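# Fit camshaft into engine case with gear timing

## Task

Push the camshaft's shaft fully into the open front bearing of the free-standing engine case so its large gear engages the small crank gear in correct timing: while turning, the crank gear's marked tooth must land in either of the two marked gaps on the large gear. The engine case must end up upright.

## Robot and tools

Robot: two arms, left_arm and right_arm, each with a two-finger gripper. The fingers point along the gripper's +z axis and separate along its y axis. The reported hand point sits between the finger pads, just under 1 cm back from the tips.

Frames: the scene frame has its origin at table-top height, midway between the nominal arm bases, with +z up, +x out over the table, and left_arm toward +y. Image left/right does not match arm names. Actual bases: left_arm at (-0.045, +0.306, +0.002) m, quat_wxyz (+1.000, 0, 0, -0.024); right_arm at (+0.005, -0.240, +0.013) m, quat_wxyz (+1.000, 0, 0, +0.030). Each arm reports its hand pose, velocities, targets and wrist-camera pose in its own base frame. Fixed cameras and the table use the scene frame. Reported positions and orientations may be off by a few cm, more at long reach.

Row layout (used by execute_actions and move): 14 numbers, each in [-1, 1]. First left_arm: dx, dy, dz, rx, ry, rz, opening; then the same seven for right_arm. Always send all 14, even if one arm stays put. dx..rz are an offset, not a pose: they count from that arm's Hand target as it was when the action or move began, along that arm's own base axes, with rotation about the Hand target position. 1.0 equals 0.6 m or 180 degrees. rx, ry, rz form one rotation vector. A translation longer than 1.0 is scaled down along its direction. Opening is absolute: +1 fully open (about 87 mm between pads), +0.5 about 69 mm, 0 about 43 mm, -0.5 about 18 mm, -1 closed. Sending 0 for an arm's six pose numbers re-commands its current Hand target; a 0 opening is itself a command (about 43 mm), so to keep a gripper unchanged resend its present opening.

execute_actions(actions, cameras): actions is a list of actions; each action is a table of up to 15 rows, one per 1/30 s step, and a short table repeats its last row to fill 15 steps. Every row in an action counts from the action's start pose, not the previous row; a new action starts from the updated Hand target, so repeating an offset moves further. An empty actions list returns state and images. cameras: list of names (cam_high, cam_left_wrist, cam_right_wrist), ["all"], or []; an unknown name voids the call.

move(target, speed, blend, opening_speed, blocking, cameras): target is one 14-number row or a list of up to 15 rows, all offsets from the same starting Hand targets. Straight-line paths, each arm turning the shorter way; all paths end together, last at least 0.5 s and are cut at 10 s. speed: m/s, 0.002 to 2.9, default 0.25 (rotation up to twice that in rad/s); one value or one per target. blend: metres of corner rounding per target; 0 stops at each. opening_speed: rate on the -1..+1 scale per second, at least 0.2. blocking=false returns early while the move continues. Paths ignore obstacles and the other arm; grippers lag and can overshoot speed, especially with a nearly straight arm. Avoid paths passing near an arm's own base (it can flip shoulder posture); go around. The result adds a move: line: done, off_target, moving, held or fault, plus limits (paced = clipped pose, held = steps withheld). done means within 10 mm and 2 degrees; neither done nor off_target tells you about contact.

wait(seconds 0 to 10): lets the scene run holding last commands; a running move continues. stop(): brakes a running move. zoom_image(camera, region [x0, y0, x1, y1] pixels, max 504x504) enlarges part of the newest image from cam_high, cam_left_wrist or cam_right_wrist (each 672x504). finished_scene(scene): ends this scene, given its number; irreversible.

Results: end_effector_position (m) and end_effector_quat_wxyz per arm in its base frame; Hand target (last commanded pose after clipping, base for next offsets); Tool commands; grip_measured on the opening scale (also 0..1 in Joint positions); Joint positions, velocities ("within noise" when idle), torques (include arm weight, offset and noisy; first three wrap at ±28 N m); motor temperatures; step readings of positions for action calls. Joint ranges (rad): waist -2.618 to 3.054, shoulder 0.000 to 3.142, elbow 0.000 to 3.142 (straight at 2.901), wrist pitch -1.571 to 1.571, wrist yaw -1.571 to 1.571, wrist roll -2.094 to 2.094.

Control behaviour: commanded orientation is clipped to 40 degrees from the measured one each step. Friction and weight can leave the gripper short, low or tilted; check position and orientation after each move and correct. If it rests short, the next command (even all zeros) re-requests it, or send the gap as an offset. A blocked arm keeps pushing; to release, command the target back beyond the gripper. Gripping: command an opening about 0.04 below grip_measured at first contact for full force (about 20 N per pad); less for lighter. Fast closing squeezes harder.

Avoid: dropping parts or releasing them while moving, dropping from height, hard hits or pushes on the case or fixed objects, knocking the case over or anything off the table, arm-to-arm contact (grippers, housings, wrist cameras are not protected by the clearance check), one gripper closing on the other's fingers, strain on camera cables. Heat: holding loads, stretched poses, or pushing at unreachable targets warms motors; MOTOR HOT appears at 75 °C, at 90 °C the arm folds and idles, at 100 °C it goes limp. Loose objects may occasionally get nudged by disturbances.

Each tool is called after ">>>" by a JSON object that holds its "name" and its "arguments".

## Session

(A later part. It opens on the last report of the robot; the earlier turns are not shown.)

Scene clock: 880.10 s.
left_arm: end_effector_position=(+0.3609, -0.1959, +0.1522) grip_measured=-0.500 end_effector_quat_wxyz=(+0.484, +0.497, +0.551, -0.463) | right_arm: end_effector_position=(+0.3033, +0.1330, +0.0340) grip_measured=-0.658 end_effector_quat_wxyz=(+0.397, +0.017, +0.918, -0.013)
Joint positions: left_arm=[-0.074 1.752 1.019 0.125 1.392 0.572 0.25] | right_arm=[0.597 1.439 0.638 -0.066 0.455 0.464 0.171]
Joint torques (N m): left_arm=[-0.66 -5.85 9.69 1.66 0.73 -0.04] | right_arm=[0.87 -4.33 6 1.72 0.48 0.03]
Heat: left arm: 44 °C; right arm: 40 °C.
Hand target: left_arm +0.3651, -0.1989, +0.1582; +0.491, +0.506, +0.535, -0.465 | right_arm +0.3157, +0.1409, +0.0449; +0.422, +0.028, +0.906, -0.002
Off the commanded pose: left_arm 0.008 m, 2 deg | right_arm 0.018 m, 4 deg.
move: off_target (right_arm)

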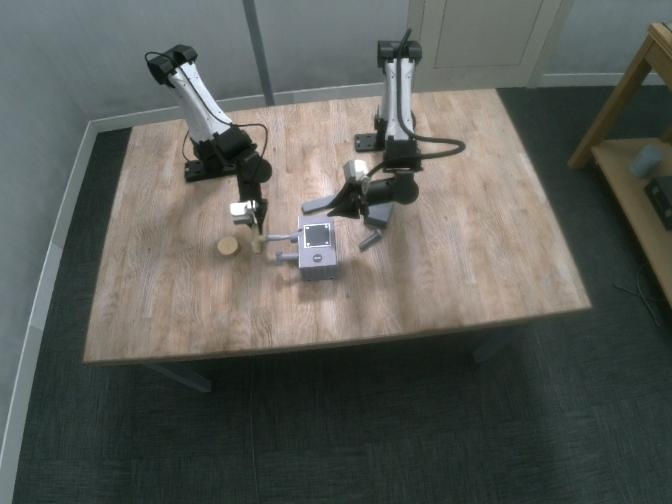

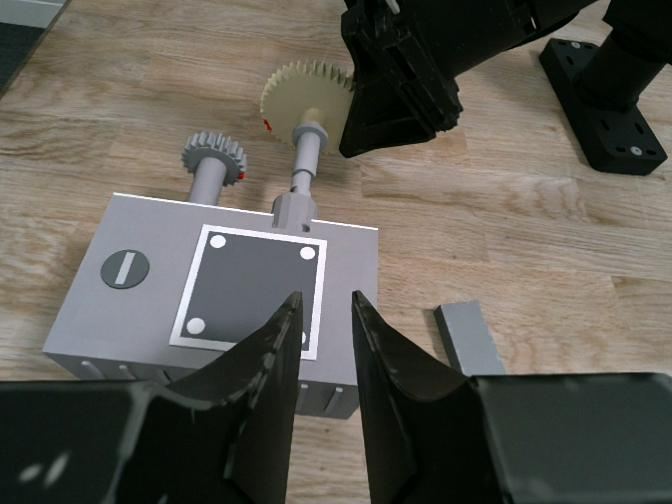

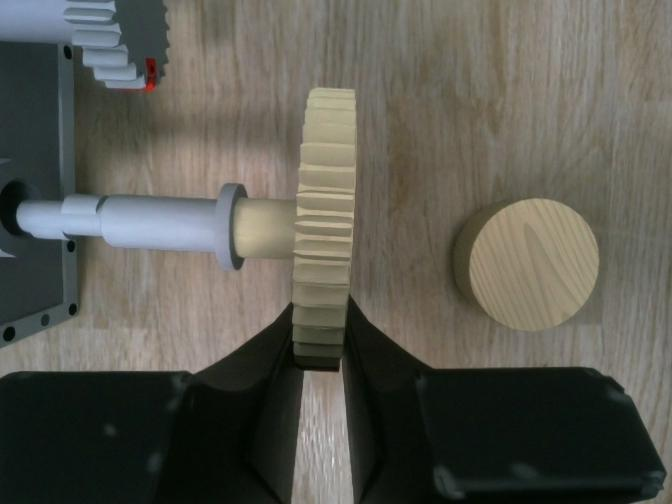

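>>> {"name": "move", "arguments": {"target": [[0,0,0,0,0,0,-0.5, 0.0,-0.03,0.0,0,0,0,-0.73],[0,0,0,0,0,0,-0.5, 0.0,-0.02,0.055,0,0,0,-0.73],[0,0,0,0,0,0,-0.5, 0.0,-0.011,0.055,0,0,0,-0.73],[0,0,0,0,0,0,-0.5, 0.0,-0.011,0.0,0,0,0,-0.73]], "speed": 0.06, "cameras": ["cam_high","cam_left_wrist","cam_right_wrist"]}}

>>> {"name": "zoom_image", "arguments": {"camera": "cam_left_wrist", "region": [220, 100, 370, 240]}}

>>> {"name": "zoom_image", "arguments": {"camera": "cam_right_wrist", "region": [0, 140, 160, 290]}}

>>> {"name": "zoom_image", "arguments": {"camera": "cam_high", "region": [250, 220, 320, 270]}}

Scene clock: 901.40 s.
left_arm: end_effector_position=(+0.3609, -0.1959, +0.1522) grip_measured=-0.500 end_effector_quat_wxyz=(+0.484, +0.497, +0.551, -0.463) | right_arm: end_effector_position=(+0.3081, +0.1302, +0.0400) grip_measured=-0.658 end_effector_quat_wxyz=(+0.402, +0.019, +0.915, -0.009)
Joint positions: left_arm=[-0.074 1.752 1.019 0.125 1.392 0.572 0.25] | right_arm=[0.576 1.425 0.644 -0.064 0.441 0.448 0.171]
Joint torques (N m): left_arm=[-0.66 -5.85 9.7 1.66 0.73 -0.05] | right_arm=[0.73 -4.25 4.53 1.8 0.45 0.03]
Heat: left arm: 44 °C; right arm: 40 °C.
Hand target: left_arm +0.3651, -0.1989, +0.1582; +0.491, +0.506, +0.535, -0.465 | right_arm +0.3157, +0.1343, +0.0450; +0.422, +0.028, +0.906, -0.001
Off the commanded pose: left_arm 0.008 m, 2 deg | right_arm 0.010 m, 3 deg.
move: off_target (right_arm)

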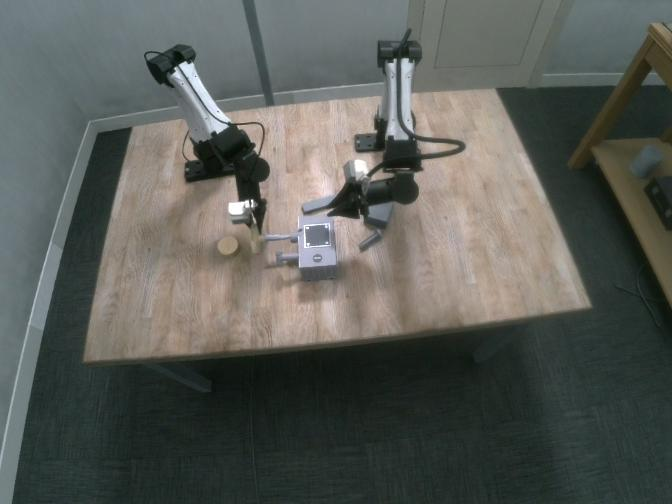

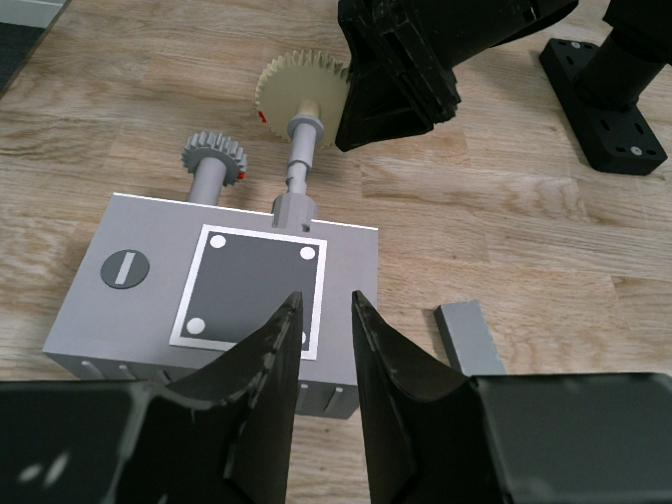

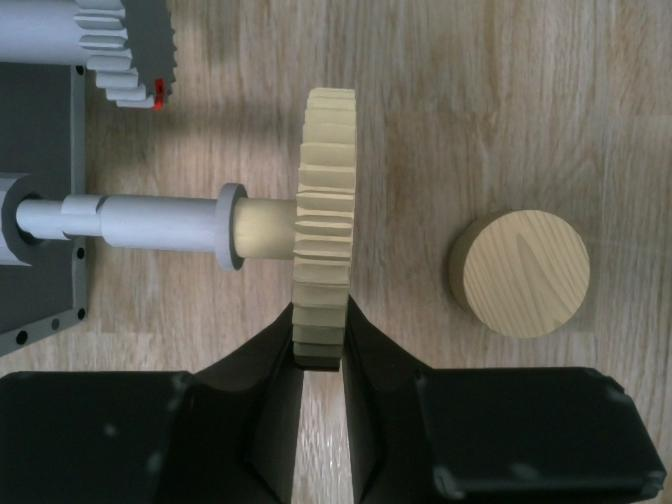

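Scaled by 3.360 from the camera's 672x504 image, which has a finer 960x720 frame.

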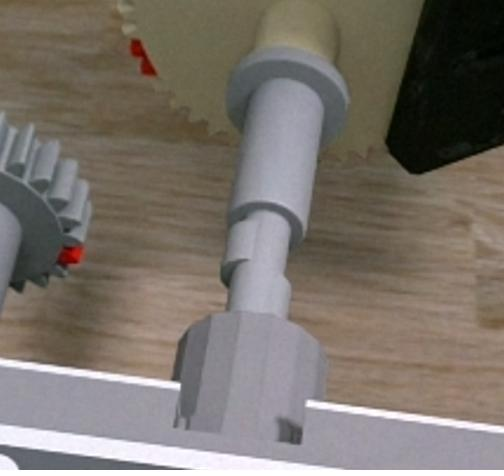

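Scaled by 3.150 from the camera's 672x504 image, which has a finer 960x720 frame.

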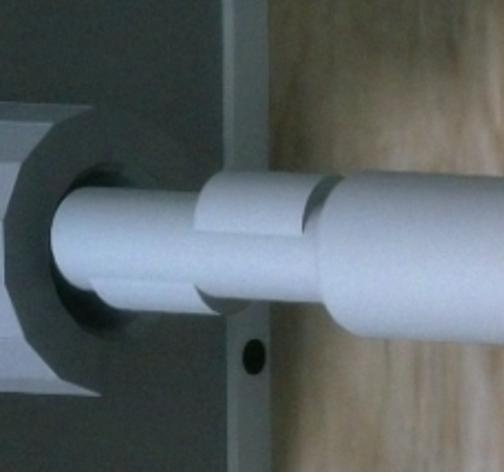

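Scaled by 7.200 from the camera's 672x504 image, which has a finer 960x720 frame.

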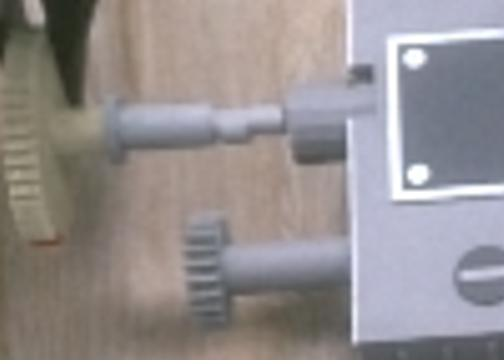

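>>> {"name": "move", "arguments": {"target": [[0,0,0,0,0,0,-0.5, 0.0,-0.04,0.0,0,0,0,-0.73],[0,0,0,0,0,0,-0.5, 0.0,-0.04,-0.018,0,0,0,-0.73],[0,0,0,0,0,0,-0.5, 0.0,-0.02,0.02,0,0,0,-0.73]], "speed": 0.06}}

Scene clock: 915.30 s.
left_arm: end_effector_position=(+0.3609, -0.1959, +0.1522) grip_measured=-0.500 end_effector_quat_wxyz=(+0.484, +0.497, +0.551, -0.463) | right_arm: end_effector_position=(+0.3002, +0.1135, +0.0343) grip_measured=-0.658 end_effector_quat_wxyz=(+0.389, +0.016, +0.921, -0.016)
Joint positions: left_arm=[-0.074 1.752 1.019 0.125 1.392 0.572 0.25] | right_arm=[0.534 1.39 0.606 -0.08 0.412 0.414 0.171]
Joint torques (N m): left_arm=[-0.66 -5.85 9.7 1.65 0.73 -0.05] | right_arm=[0.85 -6.31 7.58 1.51 0.44 0.06]
Heat: left arm: 44 °C; right arm: 40 °C.
Hand target: left_arm +0.3651, -0.1989, +0.1582; +0.491, +0.506, +0.535, -0.465 | right_arm +0.3157, +0.1223, +0.0570; +0.422, +0.028, +0.906, -0.001
Off the commanded pose: left_arm 0.008 m, 2 deg | right_arm 0.029 m, 5 deg.
move: off_target (right_arm)

>>> {"name": "move", "arguments": {"target": [0,0,0,0,0,0,-0.5, 0.012,0.015,0.0095,0.0055,-0.01,0,-0.73], "speed": 0.05}}

Scene clock: 923.03 s.
left_arm: end_effector_position=(+0.3609, -0.1959, +0.1522) grip_measured=-0.500 end_effector_quat_wxyz=(+0.484, +0.497, +0.551, -0.463) | right_arm: end_effector_position=(+0.3026, +0.1194, +0.0393) grip_measured=-0.658 end_effector_quat_wxyz=(+0.396, +0.017, +0.918, -0.013)
Joint positions: left_arm=[-0.074 1.752 1.019 0.125 1.392 0.572 0.25] | right_arm=[0.551 1.39 0.619 -0.081 0.425 0.427 0.171]
Joint torques (N m): left_arm=[-0.66 -5.85 9.7 1.65 0.73 -0.05] | right_arm=[0.9 -5.35 7.76 1.75 0.45 0.02]
Heat: left arm: 44 °C; right arm: 41 °C.
Hand target: left_arm +0.3651, -0.1989, +0.1582; +0.491, +0.506, +0.535, -0.465 | right_arm +0.3229, +0.1314, +0.0627; +0.436, +0.032, +0.899, +0.007
Off the commanded pose: left_arm 0.008 m, 2 deg | right_arm 0.033 m, 6 deg.
move: off_target (right_arm)

>>> {"name": "move", "arguments": {"target": [0,0,0,0,0,0,-0.5, 0.01,0.015,0.0,0.002,0,0,-0.73], "speed": 0.05}}

Scene clock: 926.83 s.
left_arm: end_effector_position=(+0.3609, -0.1959, +0.1522) grip_measured=-0.500 end_effector_quat_wxyz=(+0.484, +0.497, +0.551, -0.463) | right_arm: end_effector_position=(+0.3087, +0.1280, +0.0429) grip_measured=-0.658 end_effector_quat_wxyz=(+0.401, +0.019, +0.916, -0.008)
Joint positions: left_arm=[-0.074 1.752 1.019 0.125 1.392 0.572 0.25] | right_arm=[0.565 1.415 0.65 -0.08 0.432 0.442 0.171]
Joint torques (N m): left_arm=[-0.66 -5.85 9.69 1.65 0.73 -0.04] | right_arm=[0.85 -4.26 7.88 1.78 0.44 0.03]
Heat: left arm: 44 °C; right arm: 41 °C.
Hand target: left_arm +0.3651, -0.1989, +0.1582; +0.491, +0.506, +0.535, -0.465 | right_arm +0.3289, +0.1403, +0.0627; +0.436, +0.034, +0.899, +0.010
Off the commanded pose: left_arm 0.008 m, 2 deg | right_arm 0.031 m, 5 deg.
move: off_target (right_arm)

>>> {"name": "move", "arguments": {"target": [0,0,0,0,0,0,-0.5, -0.001,0.007,-0.005,0.00,0,0,-0.73], "speed": 0.05, "cameras": ["cam_high","cam_left_wrist","cam_right_wrist"]}}

>>> {"name": "zoom_image", "arguments": {"camera": "cam_left_wrist", "region": [220, 100, 370, 240]}}

>>> {"name": "zoom_image", "arguments": {"camera": "cam_right_wrist", "region": [0, 140, 160, 290]}}

>>> {"name": "zoom_image", "arguments": {"camera": "cam_high", "region": [250, 220, 320, 270]}}

Scene clock: 937.40 s.
left_arm: end_effector_position=(+0.3609, -0.1959, +0.1522) grip_measured=-0.500 end_effector_quat_wxyz=(+0.484, +0.497, +0.551, -0.463) | right_arm: end_effector_position=(+0.3077, +0.1315, +0.0399) grip_measured=-0.658 end_effector_quat_wxyz=(+0.400, +0.019, +0.916, -0.009)
Joint positions: left_arm=[-0.074 1.752 1.019 0.125 1.392 0.572 0.25] | right_arm=[0.58 1.429 0.65 -0.073 0.443 0.453 0.171]
Joint torques (N m): left_arm=[-0.66 -5.85 9.69 1.65 0.73 -0.05] | right_arm=[0.87 -4.33 7.84 1.79 0.44 0.05]
Heat: left arm: 44 °C; right arm: 42 °C.
Hand target: left_arm +0.3651, -0.1989, +0.1582; +0.491, +0.506, +0.535, -0.465 | right_arm +0.3283, +0.1445, +0.0597; +0.436, +0.033, +0.899, +0.010
Off the commanded pose: left_arm 0.008 m, 2 deg | right_arm 0.031 m, 5 deg.
move: off_target (right_arm)

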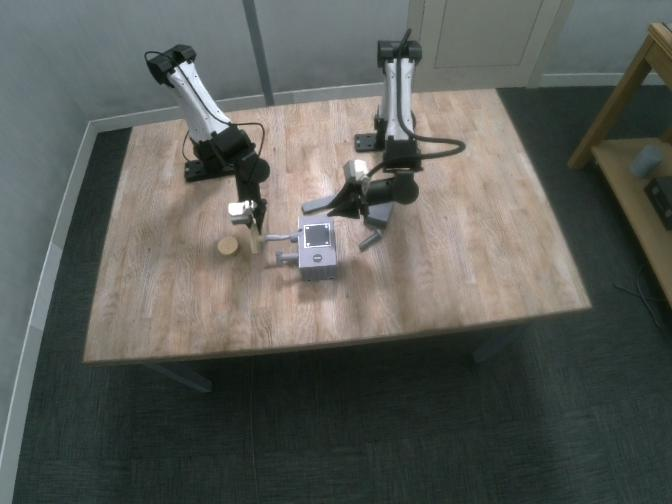

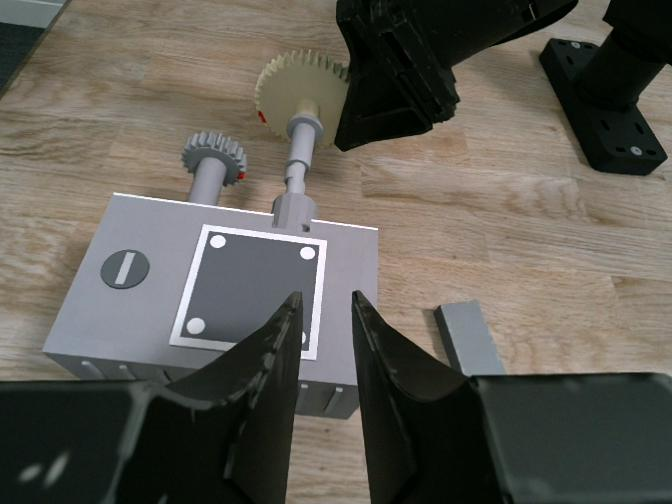

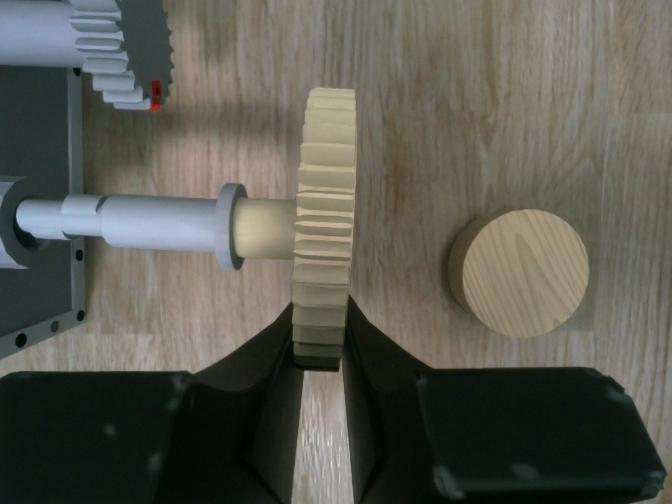

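Scaled by 3.360 from the camera's 672x504 image, which has a finer 960x720 frame.

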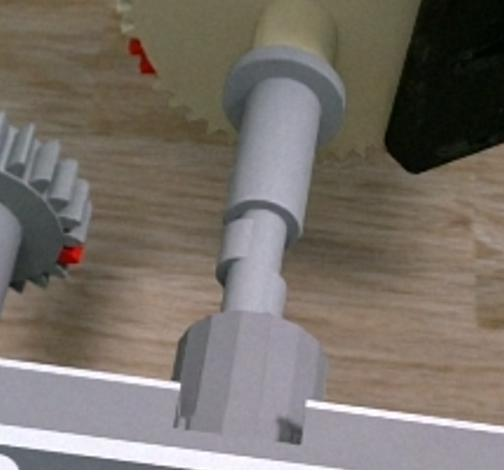

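Scaled by 3.150 from the camera's 672x504 image, which has a finer 960x720 frame.

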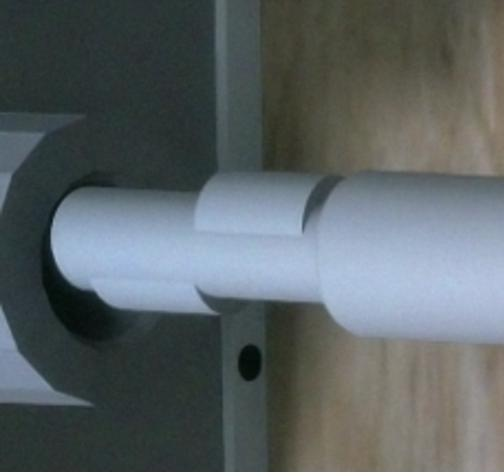

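Scaled by 7.200 from the camera's 672x504 image, which has a finer 960x720 frame.

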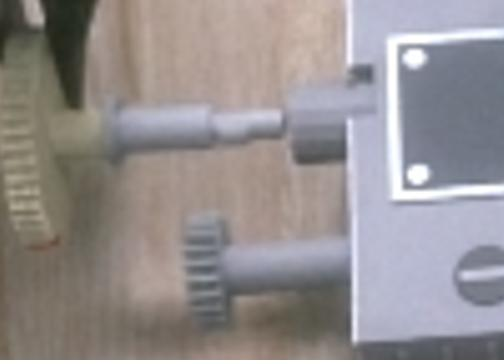

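>>> {"name": "move", "arguments": {"target": [0,0,0,0,0,0,-0.5, -0.002,0.015,0.003,0.00,0,0,-0.73], "speed": 0.04, "cameras": ["cam_high","cam_left_wrist","cam_right_wrist"]}}

>>> {"name": "zoom_image", "arguments": {"camera": "cam_left_wrist", "region": [220, 100, 370, 240]}}

>>> {"name": "zoom_image", "arguments": {"camera": "cam_right_wrist", "region": [0, 140, 160, 290]}}

>>> {"name": "zoom_image", "arguments": {"camera": "cam_high", "region": [250, 220, 320, 270]}}

Scene clock: 957.50 s.
left_arm: end_effector_position=(+0.3609, -0.1959, +0.1522) grip_measured=-0.500 end_effector_quat_wxyz=(+0.484, +0.497, +0.551, -0.463) | right_arm: end_effector_position=(+0.3089, +0.1346, +0.0420) grip_measured=-0.658 end_effector_quat_wxyz=(+0.406, +0.024, +0.914, -0.020)
Joint positions: left_arm=[-0.074 1.752 1.019 0.125 1.392 0.572 0.25] | right_arm=[0.605 1.443 0.667 -0.084 0.485 0.474 0.171]
Joint torques (N m): left_arm=[-0.65 -5.85 9.69 1.65 0.73 -0.05] | right_arm=[1.51 -4.41 8.21 1.7 0.22 0.06]
Heat: left arm: 44 °C; right arm: 41 °C.
Hand target: left_arm +0.3651, -0.1989, +0.1582; +0.491, +0.506, +0.535, -0.465 | right_arm +0.3271, +0.1534, +0.0613; +0.436, +0.034, +0.899, +0.009
Off the commanded pose: left_arm 0.008 m, 2 deg | right_arm 0.033 m, 5 deg.
move: off_target (right_arm)

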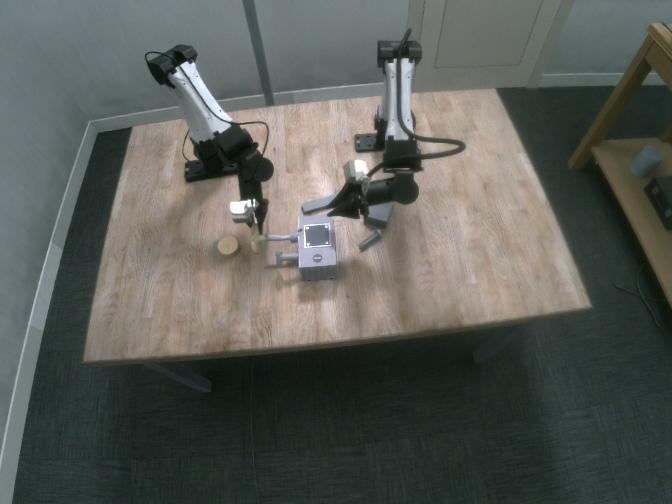

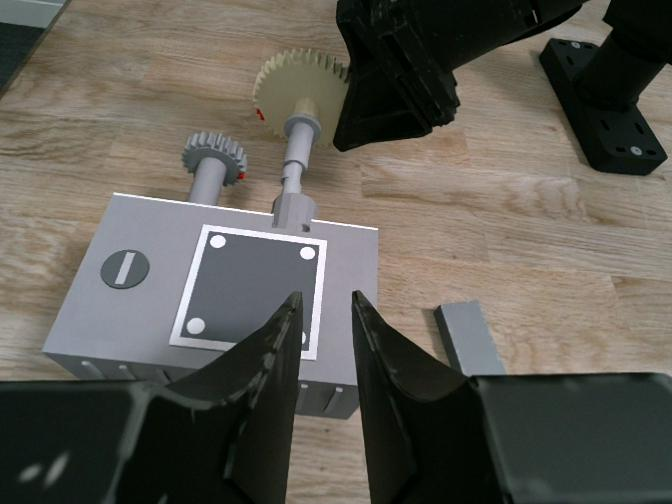

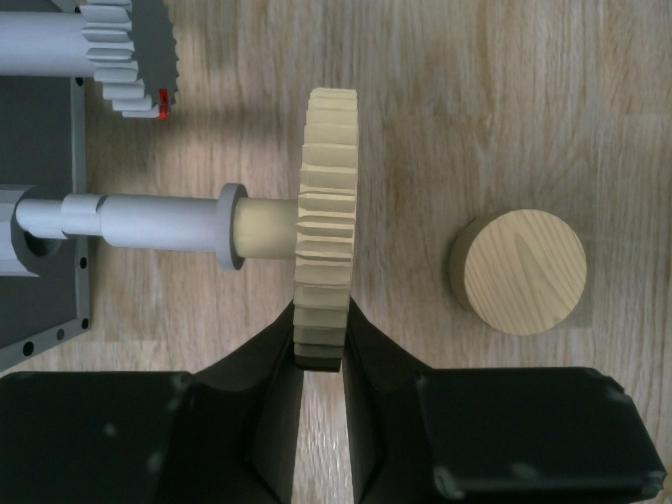

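Scaled by 3.360 from the camera's 672x504 image, which has a finer 960x720 frame.

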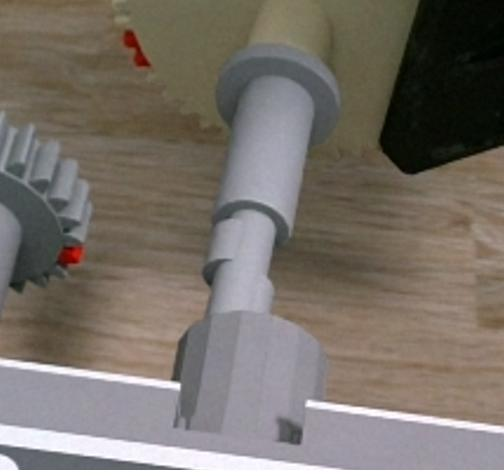

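Scaled by 3.150 from the camera's 672x504 image, which has a finer 960x720 frame.

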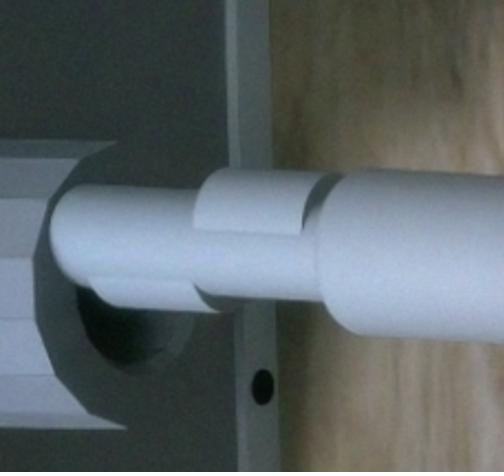

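Scaled by 7.200 from the camera's 672x504 image, which has a finer 960x720 frame.

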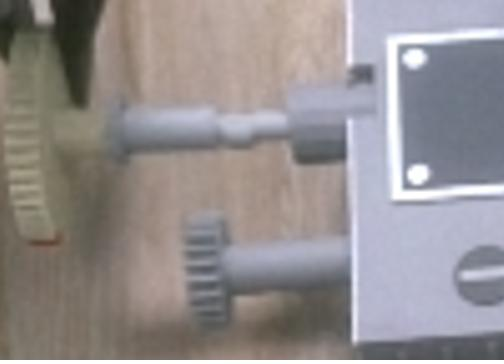

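>>> {"name": "move", "arguments": {"target": [[0,0,0,0,0,0,-0.5, 0,-0.03,0.0,0.00,0,0,-0.73],[0,0,0,0,0,0,-0.5, -0.007,-0.012,0.0,0.00,0,0,-0.73]], "speed": 0.04, "cameras": ["cam_high","cam_left_wrist","cam_right_wrist"]}}

>>> {"name": "zoom_image", "arguments": {"camera": "cam_left_wrist", "region": [220, 100, 370, 240]}}

>>> {"name": "zoom_image", "arguments": {"camera": "cam_right_wrist", "region": [0, 140, 160, 290]}}

>>> {"name": "zoom_image", "arguments": {"camera": "cam_high", "region": [250, 220, 320, 270]}}

Scene clock: 968.97 s.
left_arm: end_effector_position=(+0.3609, -0.1959, +0.1522) grip_measured=-0.500 end_effector_quat_wxyz=(+0.484, +0.497, +0.551, -0.463) | right_arm: end_effector_position=(+0.3120, +0.1343, +0.0456) grip_measured=-0.658 end_effector_quat_wxyz=(+0.410, +0.024, +0.912, -0.013)
Joint positions: left_arm=[-0.074 1.752 1.019 0.125 1.392 0.572 0.25] | right_arm=[0.592 1.433 0.667 -0.074 0.47 0.463 0.171]
Joint torques (N m): left_arm=[-0.66 -5.85 9.7 1.66 0.73 -0.05] | right_arm=[1.28 -5.78 6.34 1.67 0.29 0.05]
Heat: left arm: 44 °C; right arm: 42 °C.
Hand target: left_arm +0.3651, -0.1989, +0.1582; +0.491, +0.506, +0.535, -0.465 | right_arm +0.3228, +0.1463, +0.0613; +0.436, +0.033, +0.899, +0.009
Off the commanded pose: left_arm 0.008 m, 2 deg | right_arm 0.023 m, 4 deg.
move: off_target (right_arm)

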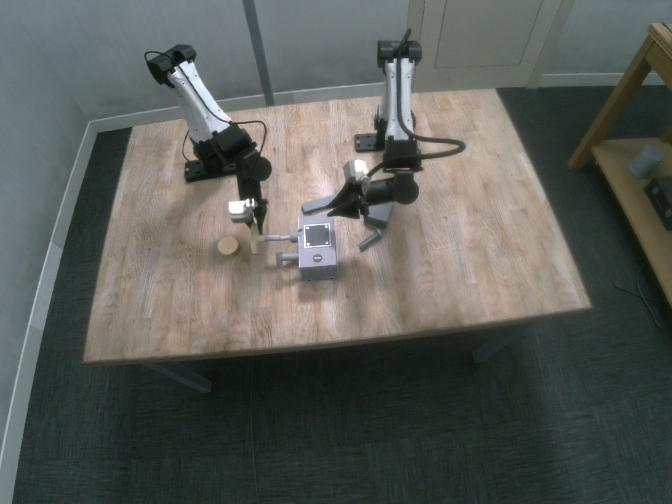

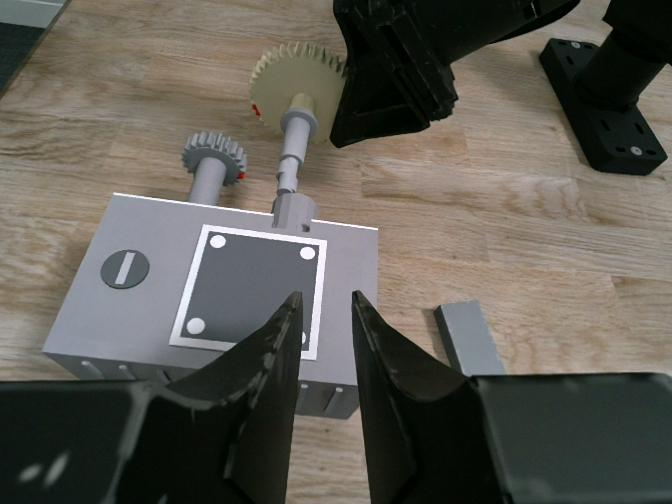

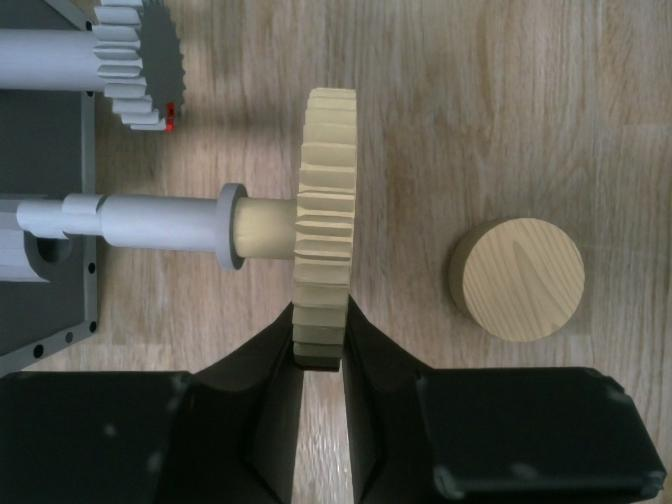

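Scaled by 3.360 from the camera's 672x504 image, which has a finer 960x720 frame.

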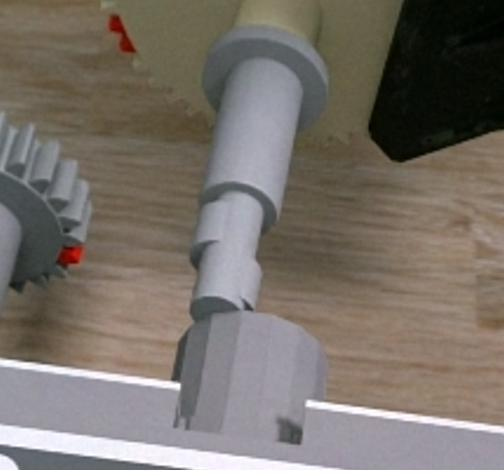

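Scaled by 3.150 from the camera's 672x504 image, which has a finer 960x720 frame.

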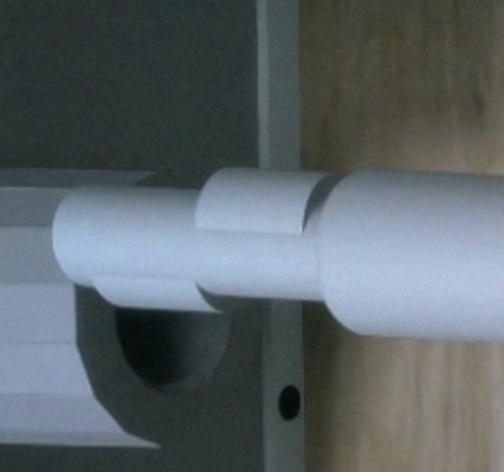

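Scaled by 7.200 from the camera's 672x504 image, which has a finer 960x720 frame.

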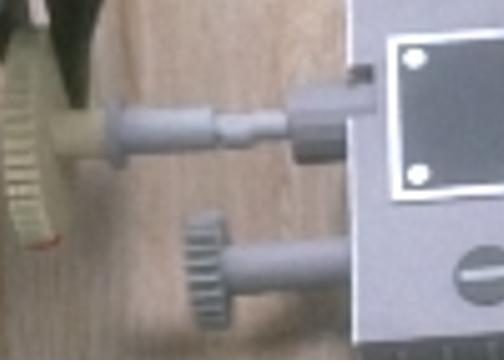

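>>> {"name": "move", "arguments": {"target": [[0,0,0,0,0,0,-0.5, 0,-0.052,0.006,0,0,0,-0.73],[0,0,0,0,0,0,-0.5, -0.0152,-0.0605,-0.027,0,0,0,-0.73],[0,0,0,0,0,0,-0.5, -0.0152,-0.0605,-0.045,0,0,0,-0.73],[0,0,0,0,0,0,-0.5, -0.0168,-0.04,-0.0072,0,0,0,-0.73],[0,0,0,0,0,0,-0.5, -0.0048,-0.0248,0.0023,0,0,0,-0.73]], "speed": 0.07}}

>>> {"name": "move", "arguments": {"target": [[0,0,0,0,0,0,-0.5, 0.01,0.0148,0,0,0,0,-0.73],[0,0,0,0,0,0,-0.5, 0.009,0.0218,-0.005,0,0,0,-0.73]], "speed": 0.05, "cameras": ["cam_high","cam_left_wrist","cam_right_wrist"]}}

>>> {"name": "zoom_image", "arguments": {"camera": "cam_left_wrist", "region": [220, 100, 370, 240]}}

>>> {"name": "zoom_image", "arguments": {"camera": "cam_right_wrist", "region": [0, 140, 160, 290]}}

>>> {"name": "zoom_image", "arguments": {"camera": "cam_high", "region": [250, 220, 320, 270]}}

Scene clock: 1005.97 s.
left_arm: end_effector_position=(+0.3609, -0.1959, +0.1522) grip_measured=-0.500 end_effector_quat_wxyz=(+0.484, +0.497, +0.551, -0.463) | right_arm: end_effector_position=(+0.3063, +0.1234, +0.0472) grip_measured=-0.658 end_effector_quat_wxyz=(+0.412, +0.023, +0.911, -0.001)
Joint positions: left_arm=[-0.074 1.752 1.019 0.125 1.392 0.572 0.25] | right_arm=[0.555 1.369 0.614 -0.056 0.425 0.432 0.171]
Joint torques (N m): left_arm=[-0.66 -5.85 9.7 1.65 0.73 -0.05] | right_arm=[0.81 -3.97 7.62 1.58 0.39 0.02]
Heat: left arm: 45 °C; right arm: 42 °C.
Hand target: left_arm +0.3651, -0.1989, +0.1582; +0.491, +0.506, +0.535, -0.465 | right_arm +0.3200, +0.1314, +0.0628; +0.436, +0.033, +0.899, +0.010
Off the commanded pose: left_arm 0.008 m, 2 deg | right_arm 0.022 m, 3 deg.
move: off_target (right_arm)

Scene clock: 1007.20 s.
left_arm: end_effector_position=(+0.3609, -0.1959, +0.1522) grip_measured=-0.500 end_effector_quat_wxyz=(+0.484, +0.497, +0.551, -0.463) | right_arm: end_effector_position=(+0.3081, +0.1335, +0.0414) grip_measured=-0.658 end_effector_quat_wxyz=(+0.406, +0.020, +0.914, -0.006)
Joint positions: left_arm=[-0.074 1.752 1.019 0.125 1.392 0.572 0.25] | right_arm=[0.587 1.424 0.644 -0.059 0.448 0.457 0.171]
Joint torques (N m): left_arm=[-0.66 -5.85 9.7 1.66 0.73 -0.04] | right_arm=[0.81 -4.42 7.72 1.66 0.46 0.02]
Heat: left arm: 45 °C; right arm: 42 °C.
Hand target: left_arm +0.3651, -0.1989, +0.1582; +0.491, +0.506, +0.535, -0.465 | right_arm +0.3253, +0.1445, +0.0597; +0.436, +0.033, +0.899, +0.009
Off the commanded pose: left_arm 0.008 m, 2 deg | right_arm 0.028 m, 4 deg.
move: off_target (right_arm)

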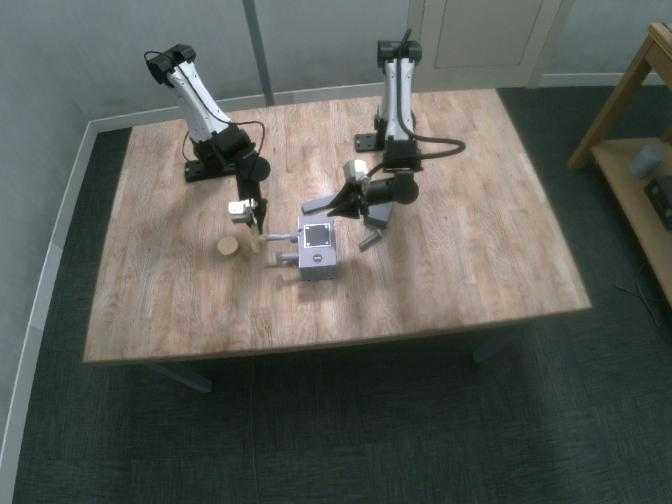

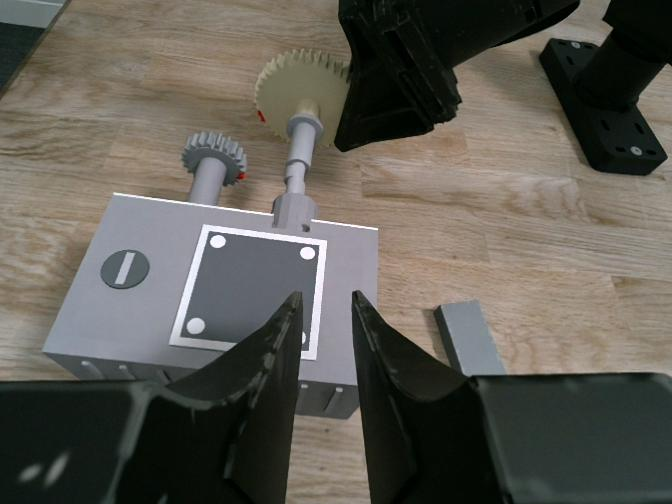

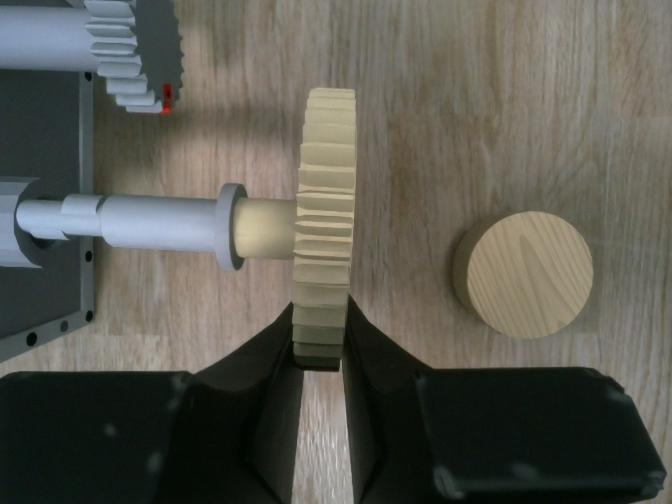

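Scaled by 3.360 from the camera's 672x504 image, which has a finer 960x720 frame.

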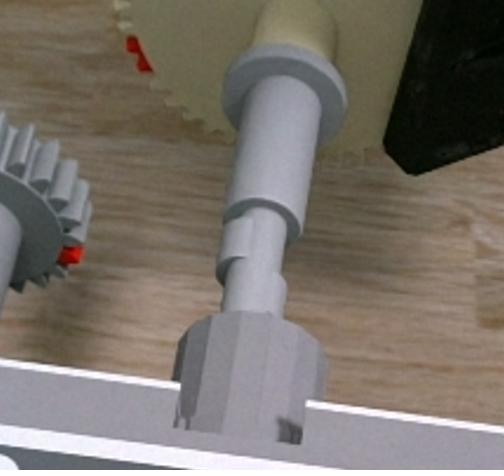

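Scaled by 3.150 from the camera's 672x504 image, which has a finer 960x720 frame.

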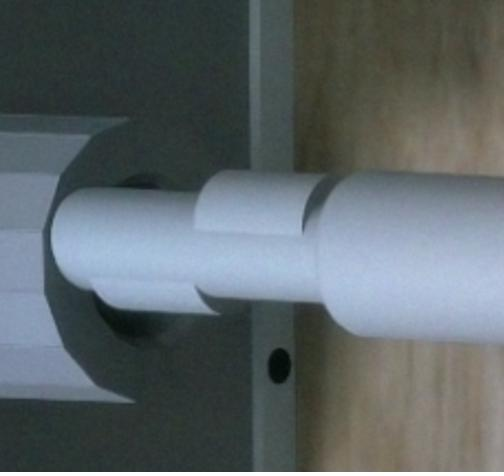

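Scaled by 7.200 from the camera's 672x504 image, which has a finer 960x720 frame.

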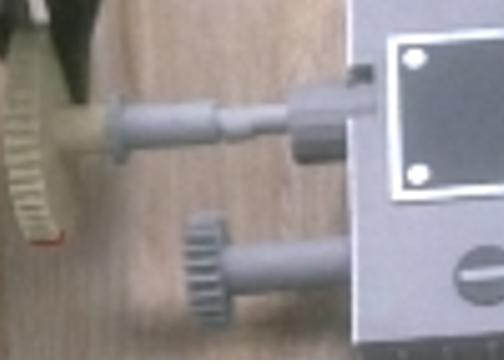

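>>> {"name": "move", "arguments": {"target": [[0,0,0,0,0,0,-0.5, -0.002,-0.004,-0.007,0,0,0,-0.73]], "speed": 0.05, "cameras": ["cam_high","cam_left_wrist","cam_right_wrist"]}}

>>> {"name": "zoom_image", "arguments": {"camera": "cam_left_wrist", "region": [220, 100, 370, 240]}}

>>> {"name": "zoom_image", "arguments": {"camera": "cam_right_wrist", "region": [0, 140, 160, 290]}}

>>> {"name": "zoom_image", "arguments": {"camera": "cam_high", "region": [250, 220, 320, 270]}}

Scene clock: 1053.80 s.
left_arm: end_effector_position=(+0.3609, -0.1959, +0.1522) grip_measured=-0.500 end_effector_quat_wxyz=(+0.484, +0.497, +0.551, -0.463) | right_arm: end_effector_position=(+0.3086, +0.1339, +0.0418) grip_measured=-0.658 end_effector_quat_wxyz=(+0.407, +0.021, +0.913, -0.005)
Joint positions: left_arm=[-0.074 1.752 1.019 0.125 1.392 0.572 0.25] | right_arm=[0.587 1.424 0.644 -0.056 0.448 0.458 0.171]
Joint torques (N m): left_arm=[-0.66 -5.85 9.7 1.66 0.73 -0.05] | right_arm=[0.36 -4.25 6.48 1.8 0.42 0]
Motor temperatures (°C): left_arm=[23 36 45 40 27 25 24] | right_arm=[25 32 43 43 27 26 29]
Heat: left arm: 45 °C; right arm: 43 °C.
Hand target: left_arm +0.3651, -0.1989, +0.1582; +0.491, +0.506, +0.535, -0.465 | right_arm +0.3241, +0.1420, +0.0555; +0.436, +0.033, +0.899, +0.009
Off the commanded pose: left_arm 0.008 m, 2 deg | right_arm 0.022 m, 4 deg.
move: off_target (right_arm)

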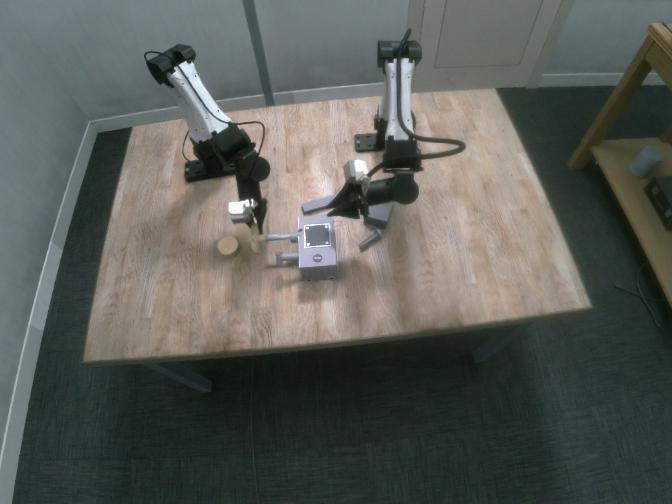

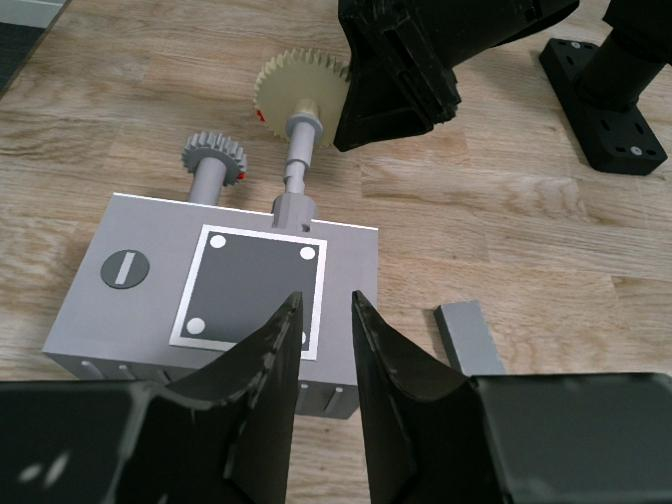

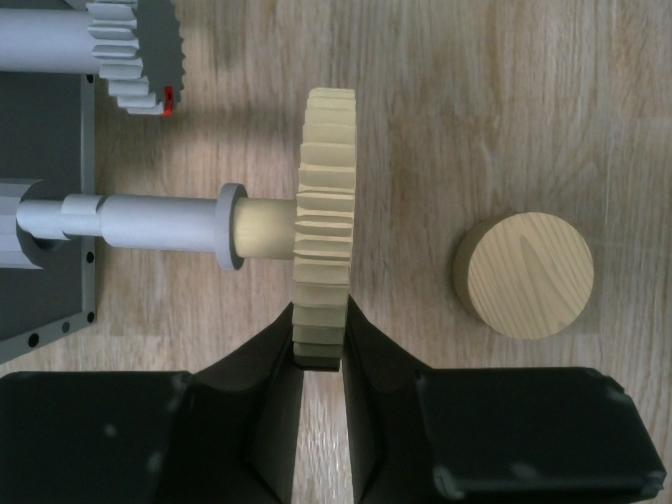

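Scaled by 3.360 from the camera's 672x504 image, which has a finer 960x720 frame.

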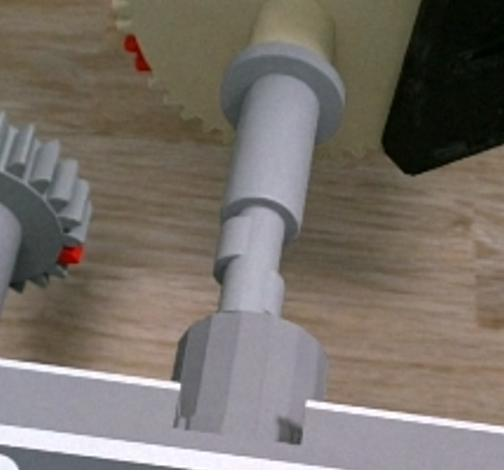

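Scaled by 3.150 from the camera's 672x504 image, which has a finer 960x720 frame.

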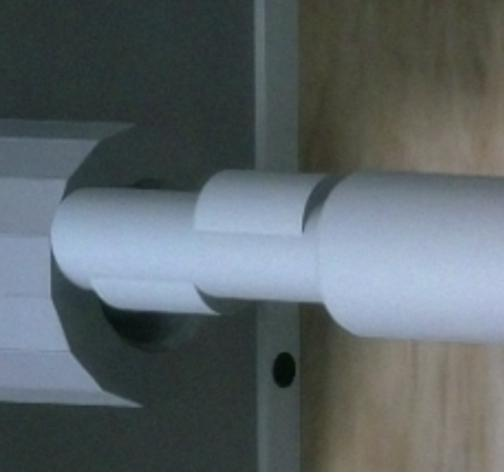

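Scaled by 7.200 from the camera's 672x504 image, which has a finer 960x720 frame.

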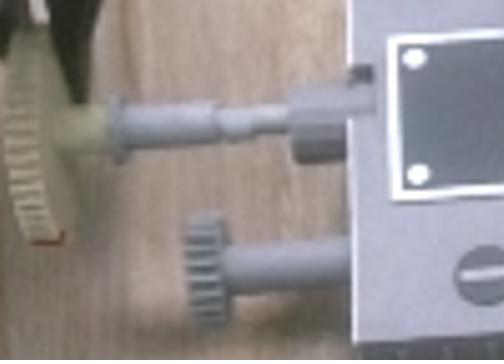

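>>> {"name": "move", "arguments": {"target": [[0,0,0,0,0,0,-0.5, -0.0047,-0.045,0.0075,0,0,0,-0.73],[0,0,0,0,0,0,-0.5, -0.022,-0.0533,-0.0258,0,0,0,-0.73],[0,0,0,0,0,0,-0.5, -0.022,-0.0533,-0.0425,0,0,0,-0.73],[0,0,0,0,0,0,-0.5, -0.0237,-0.0328,-0.0092,0,0,0,-0.73],[0,0,0,0,0,0,-0.5, -0.0117,-0.0177,0.0003,0,0,0,-0.73]], "speed": 0.07}}

>>> {"name": "move", "arguments": {"target": [[0,0,0,0,0,0,-0.5, 0.01,0.0148,0,0,0,0,-0.73]], "speed": 0.05, "cameras": ["cam_high","cam_left_wrist","cam_right_wrist"]}}

>>> {"name": "zoom_image", "arguments": {"camera": "cam_right_wrist", "region": [0, 140, 160, 290]}}

>>> {"name": "zoom_image", "arguments": {"camera": "cam_left_wrist", "region": [220, 100, 370, 240]}}

Scene clock: 1084.03 s.
left_arm: end_effector_position=(+0.3609, -0.1959, +0.1522) grip_measured=-0.500 end_effector_quat_wxyz=(+0.484, +0.497, +0.551, -0.463) | right_arm: end_effector_position=(+0.3036, +0.1233, +0.0406) grip_measured=-0.658 end_effector_quat_wxyz=(+0.412, +0.023, +0.911, +0.000)
Joint positions: left_arm=[-0.074 1.752 1.019 0.125 1.392 0.572 0.25] | right_arm=[0.561 1.375 0.589 -0.025 0.429 0.437 0.171]
Joint torques (N m): left_arm=[-0.66 -5.83 9.68 1.66 0.73 -0.05] | right_arm=[0.83 -3.9 7.45 1.59 0.43 0.04]
Heat: left arm: 45 °C; right arm: 44 °C.
Hand target: left_arm +0.3651, -0.1989, +0.1582; +0.491, +0.506, +0.535, -0.465 | right_arm +0.3172, +0.1314, +0.0558; +0.436, +0.034, +0.899, +0.010
Off the commanded pose: left_arm 0.008 m, 2 deg | right_arm 0.022 m, 3 deg.
move: off_target (right_arm)

Scene clock: 1084.80 s.
left_arm: end_effector_position=(+0.3609, -0.1959, +0.1522) grip_measured=-0.500 end_effector_quat_wxyz=(+0.484, +0.497, +0.551, -0.463) | right_arm: end_effector_position=(+0.3077, +0.1308, +0.0391) grip_measured=-0.658 end_effector_quat_wxyz=(+0.410, +0.022, +0.912, -0.002)
Joint positions: left_arm=[-0.074 1.752 1.019 0.125 1.392 0.572 0.25] | right_arm=[0.578 1.416 0.619 -0.028 0.441 0.45 0.171]
Joint torques (N m): left_arm=[-0.66 -5.83 9.69 1.65 0.73 -0.05] | right_arm=[0.88 -4.19 7.79 1.59 0.44 0.02]
Heat: left arm: 45 °C; right arm: 44 °C.
Hand target: left_arm +0.3651, -0.1989, +0.1582; +0.491, +0.506, +0.535, -0.465 | right_arm +0.3232, +0.1404, +0.0559; +0.436, +0.034, +0.899, +0.010
Off the commanded pose: left_arm 0.008 m, 2 deg | right_arm 0.025 m, 4 deg.
move: off_target (right_arm)

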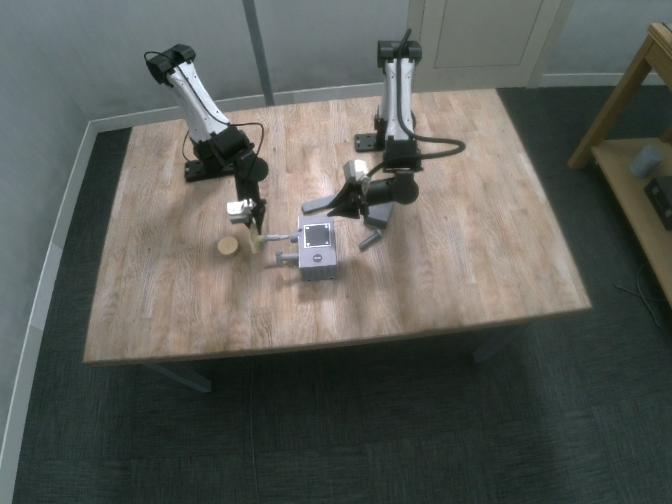

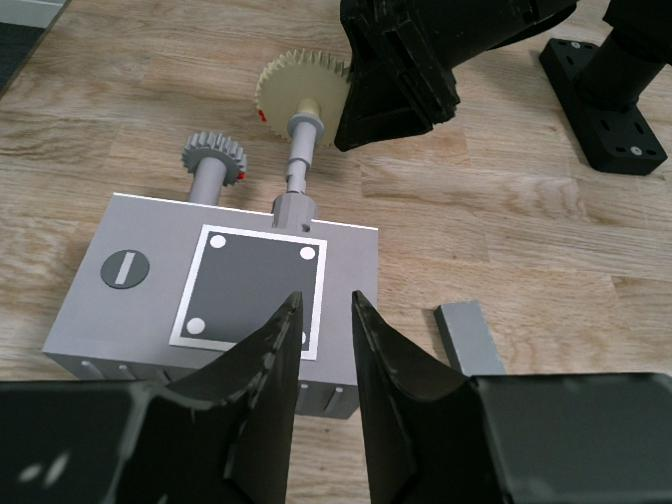

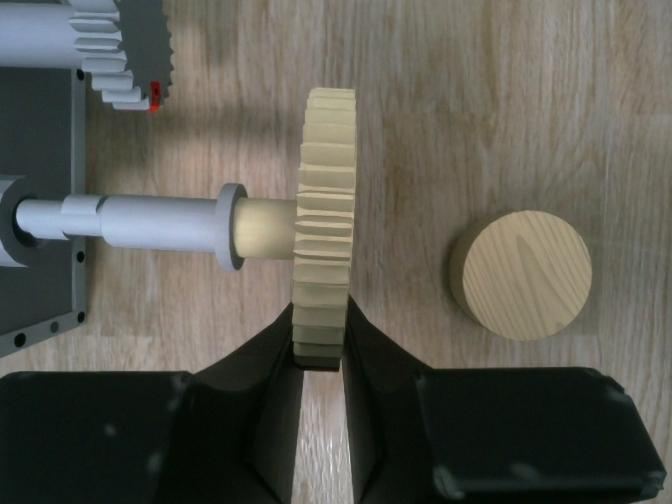

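Scaled by 3.150 from the camera's 672x504 image, which has a finer 960x720 frame.

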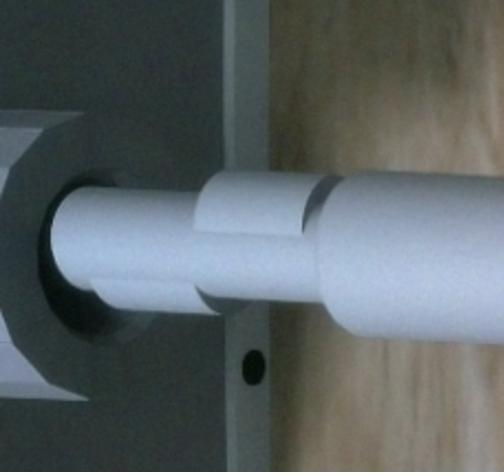

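Scaled by 3.360 from the camera's 672x504 image, which has a finer 960x720 frame.

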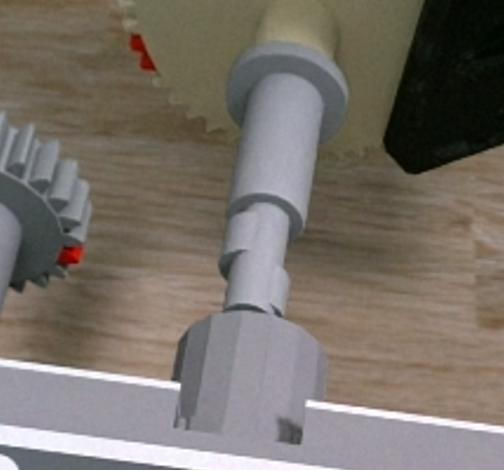

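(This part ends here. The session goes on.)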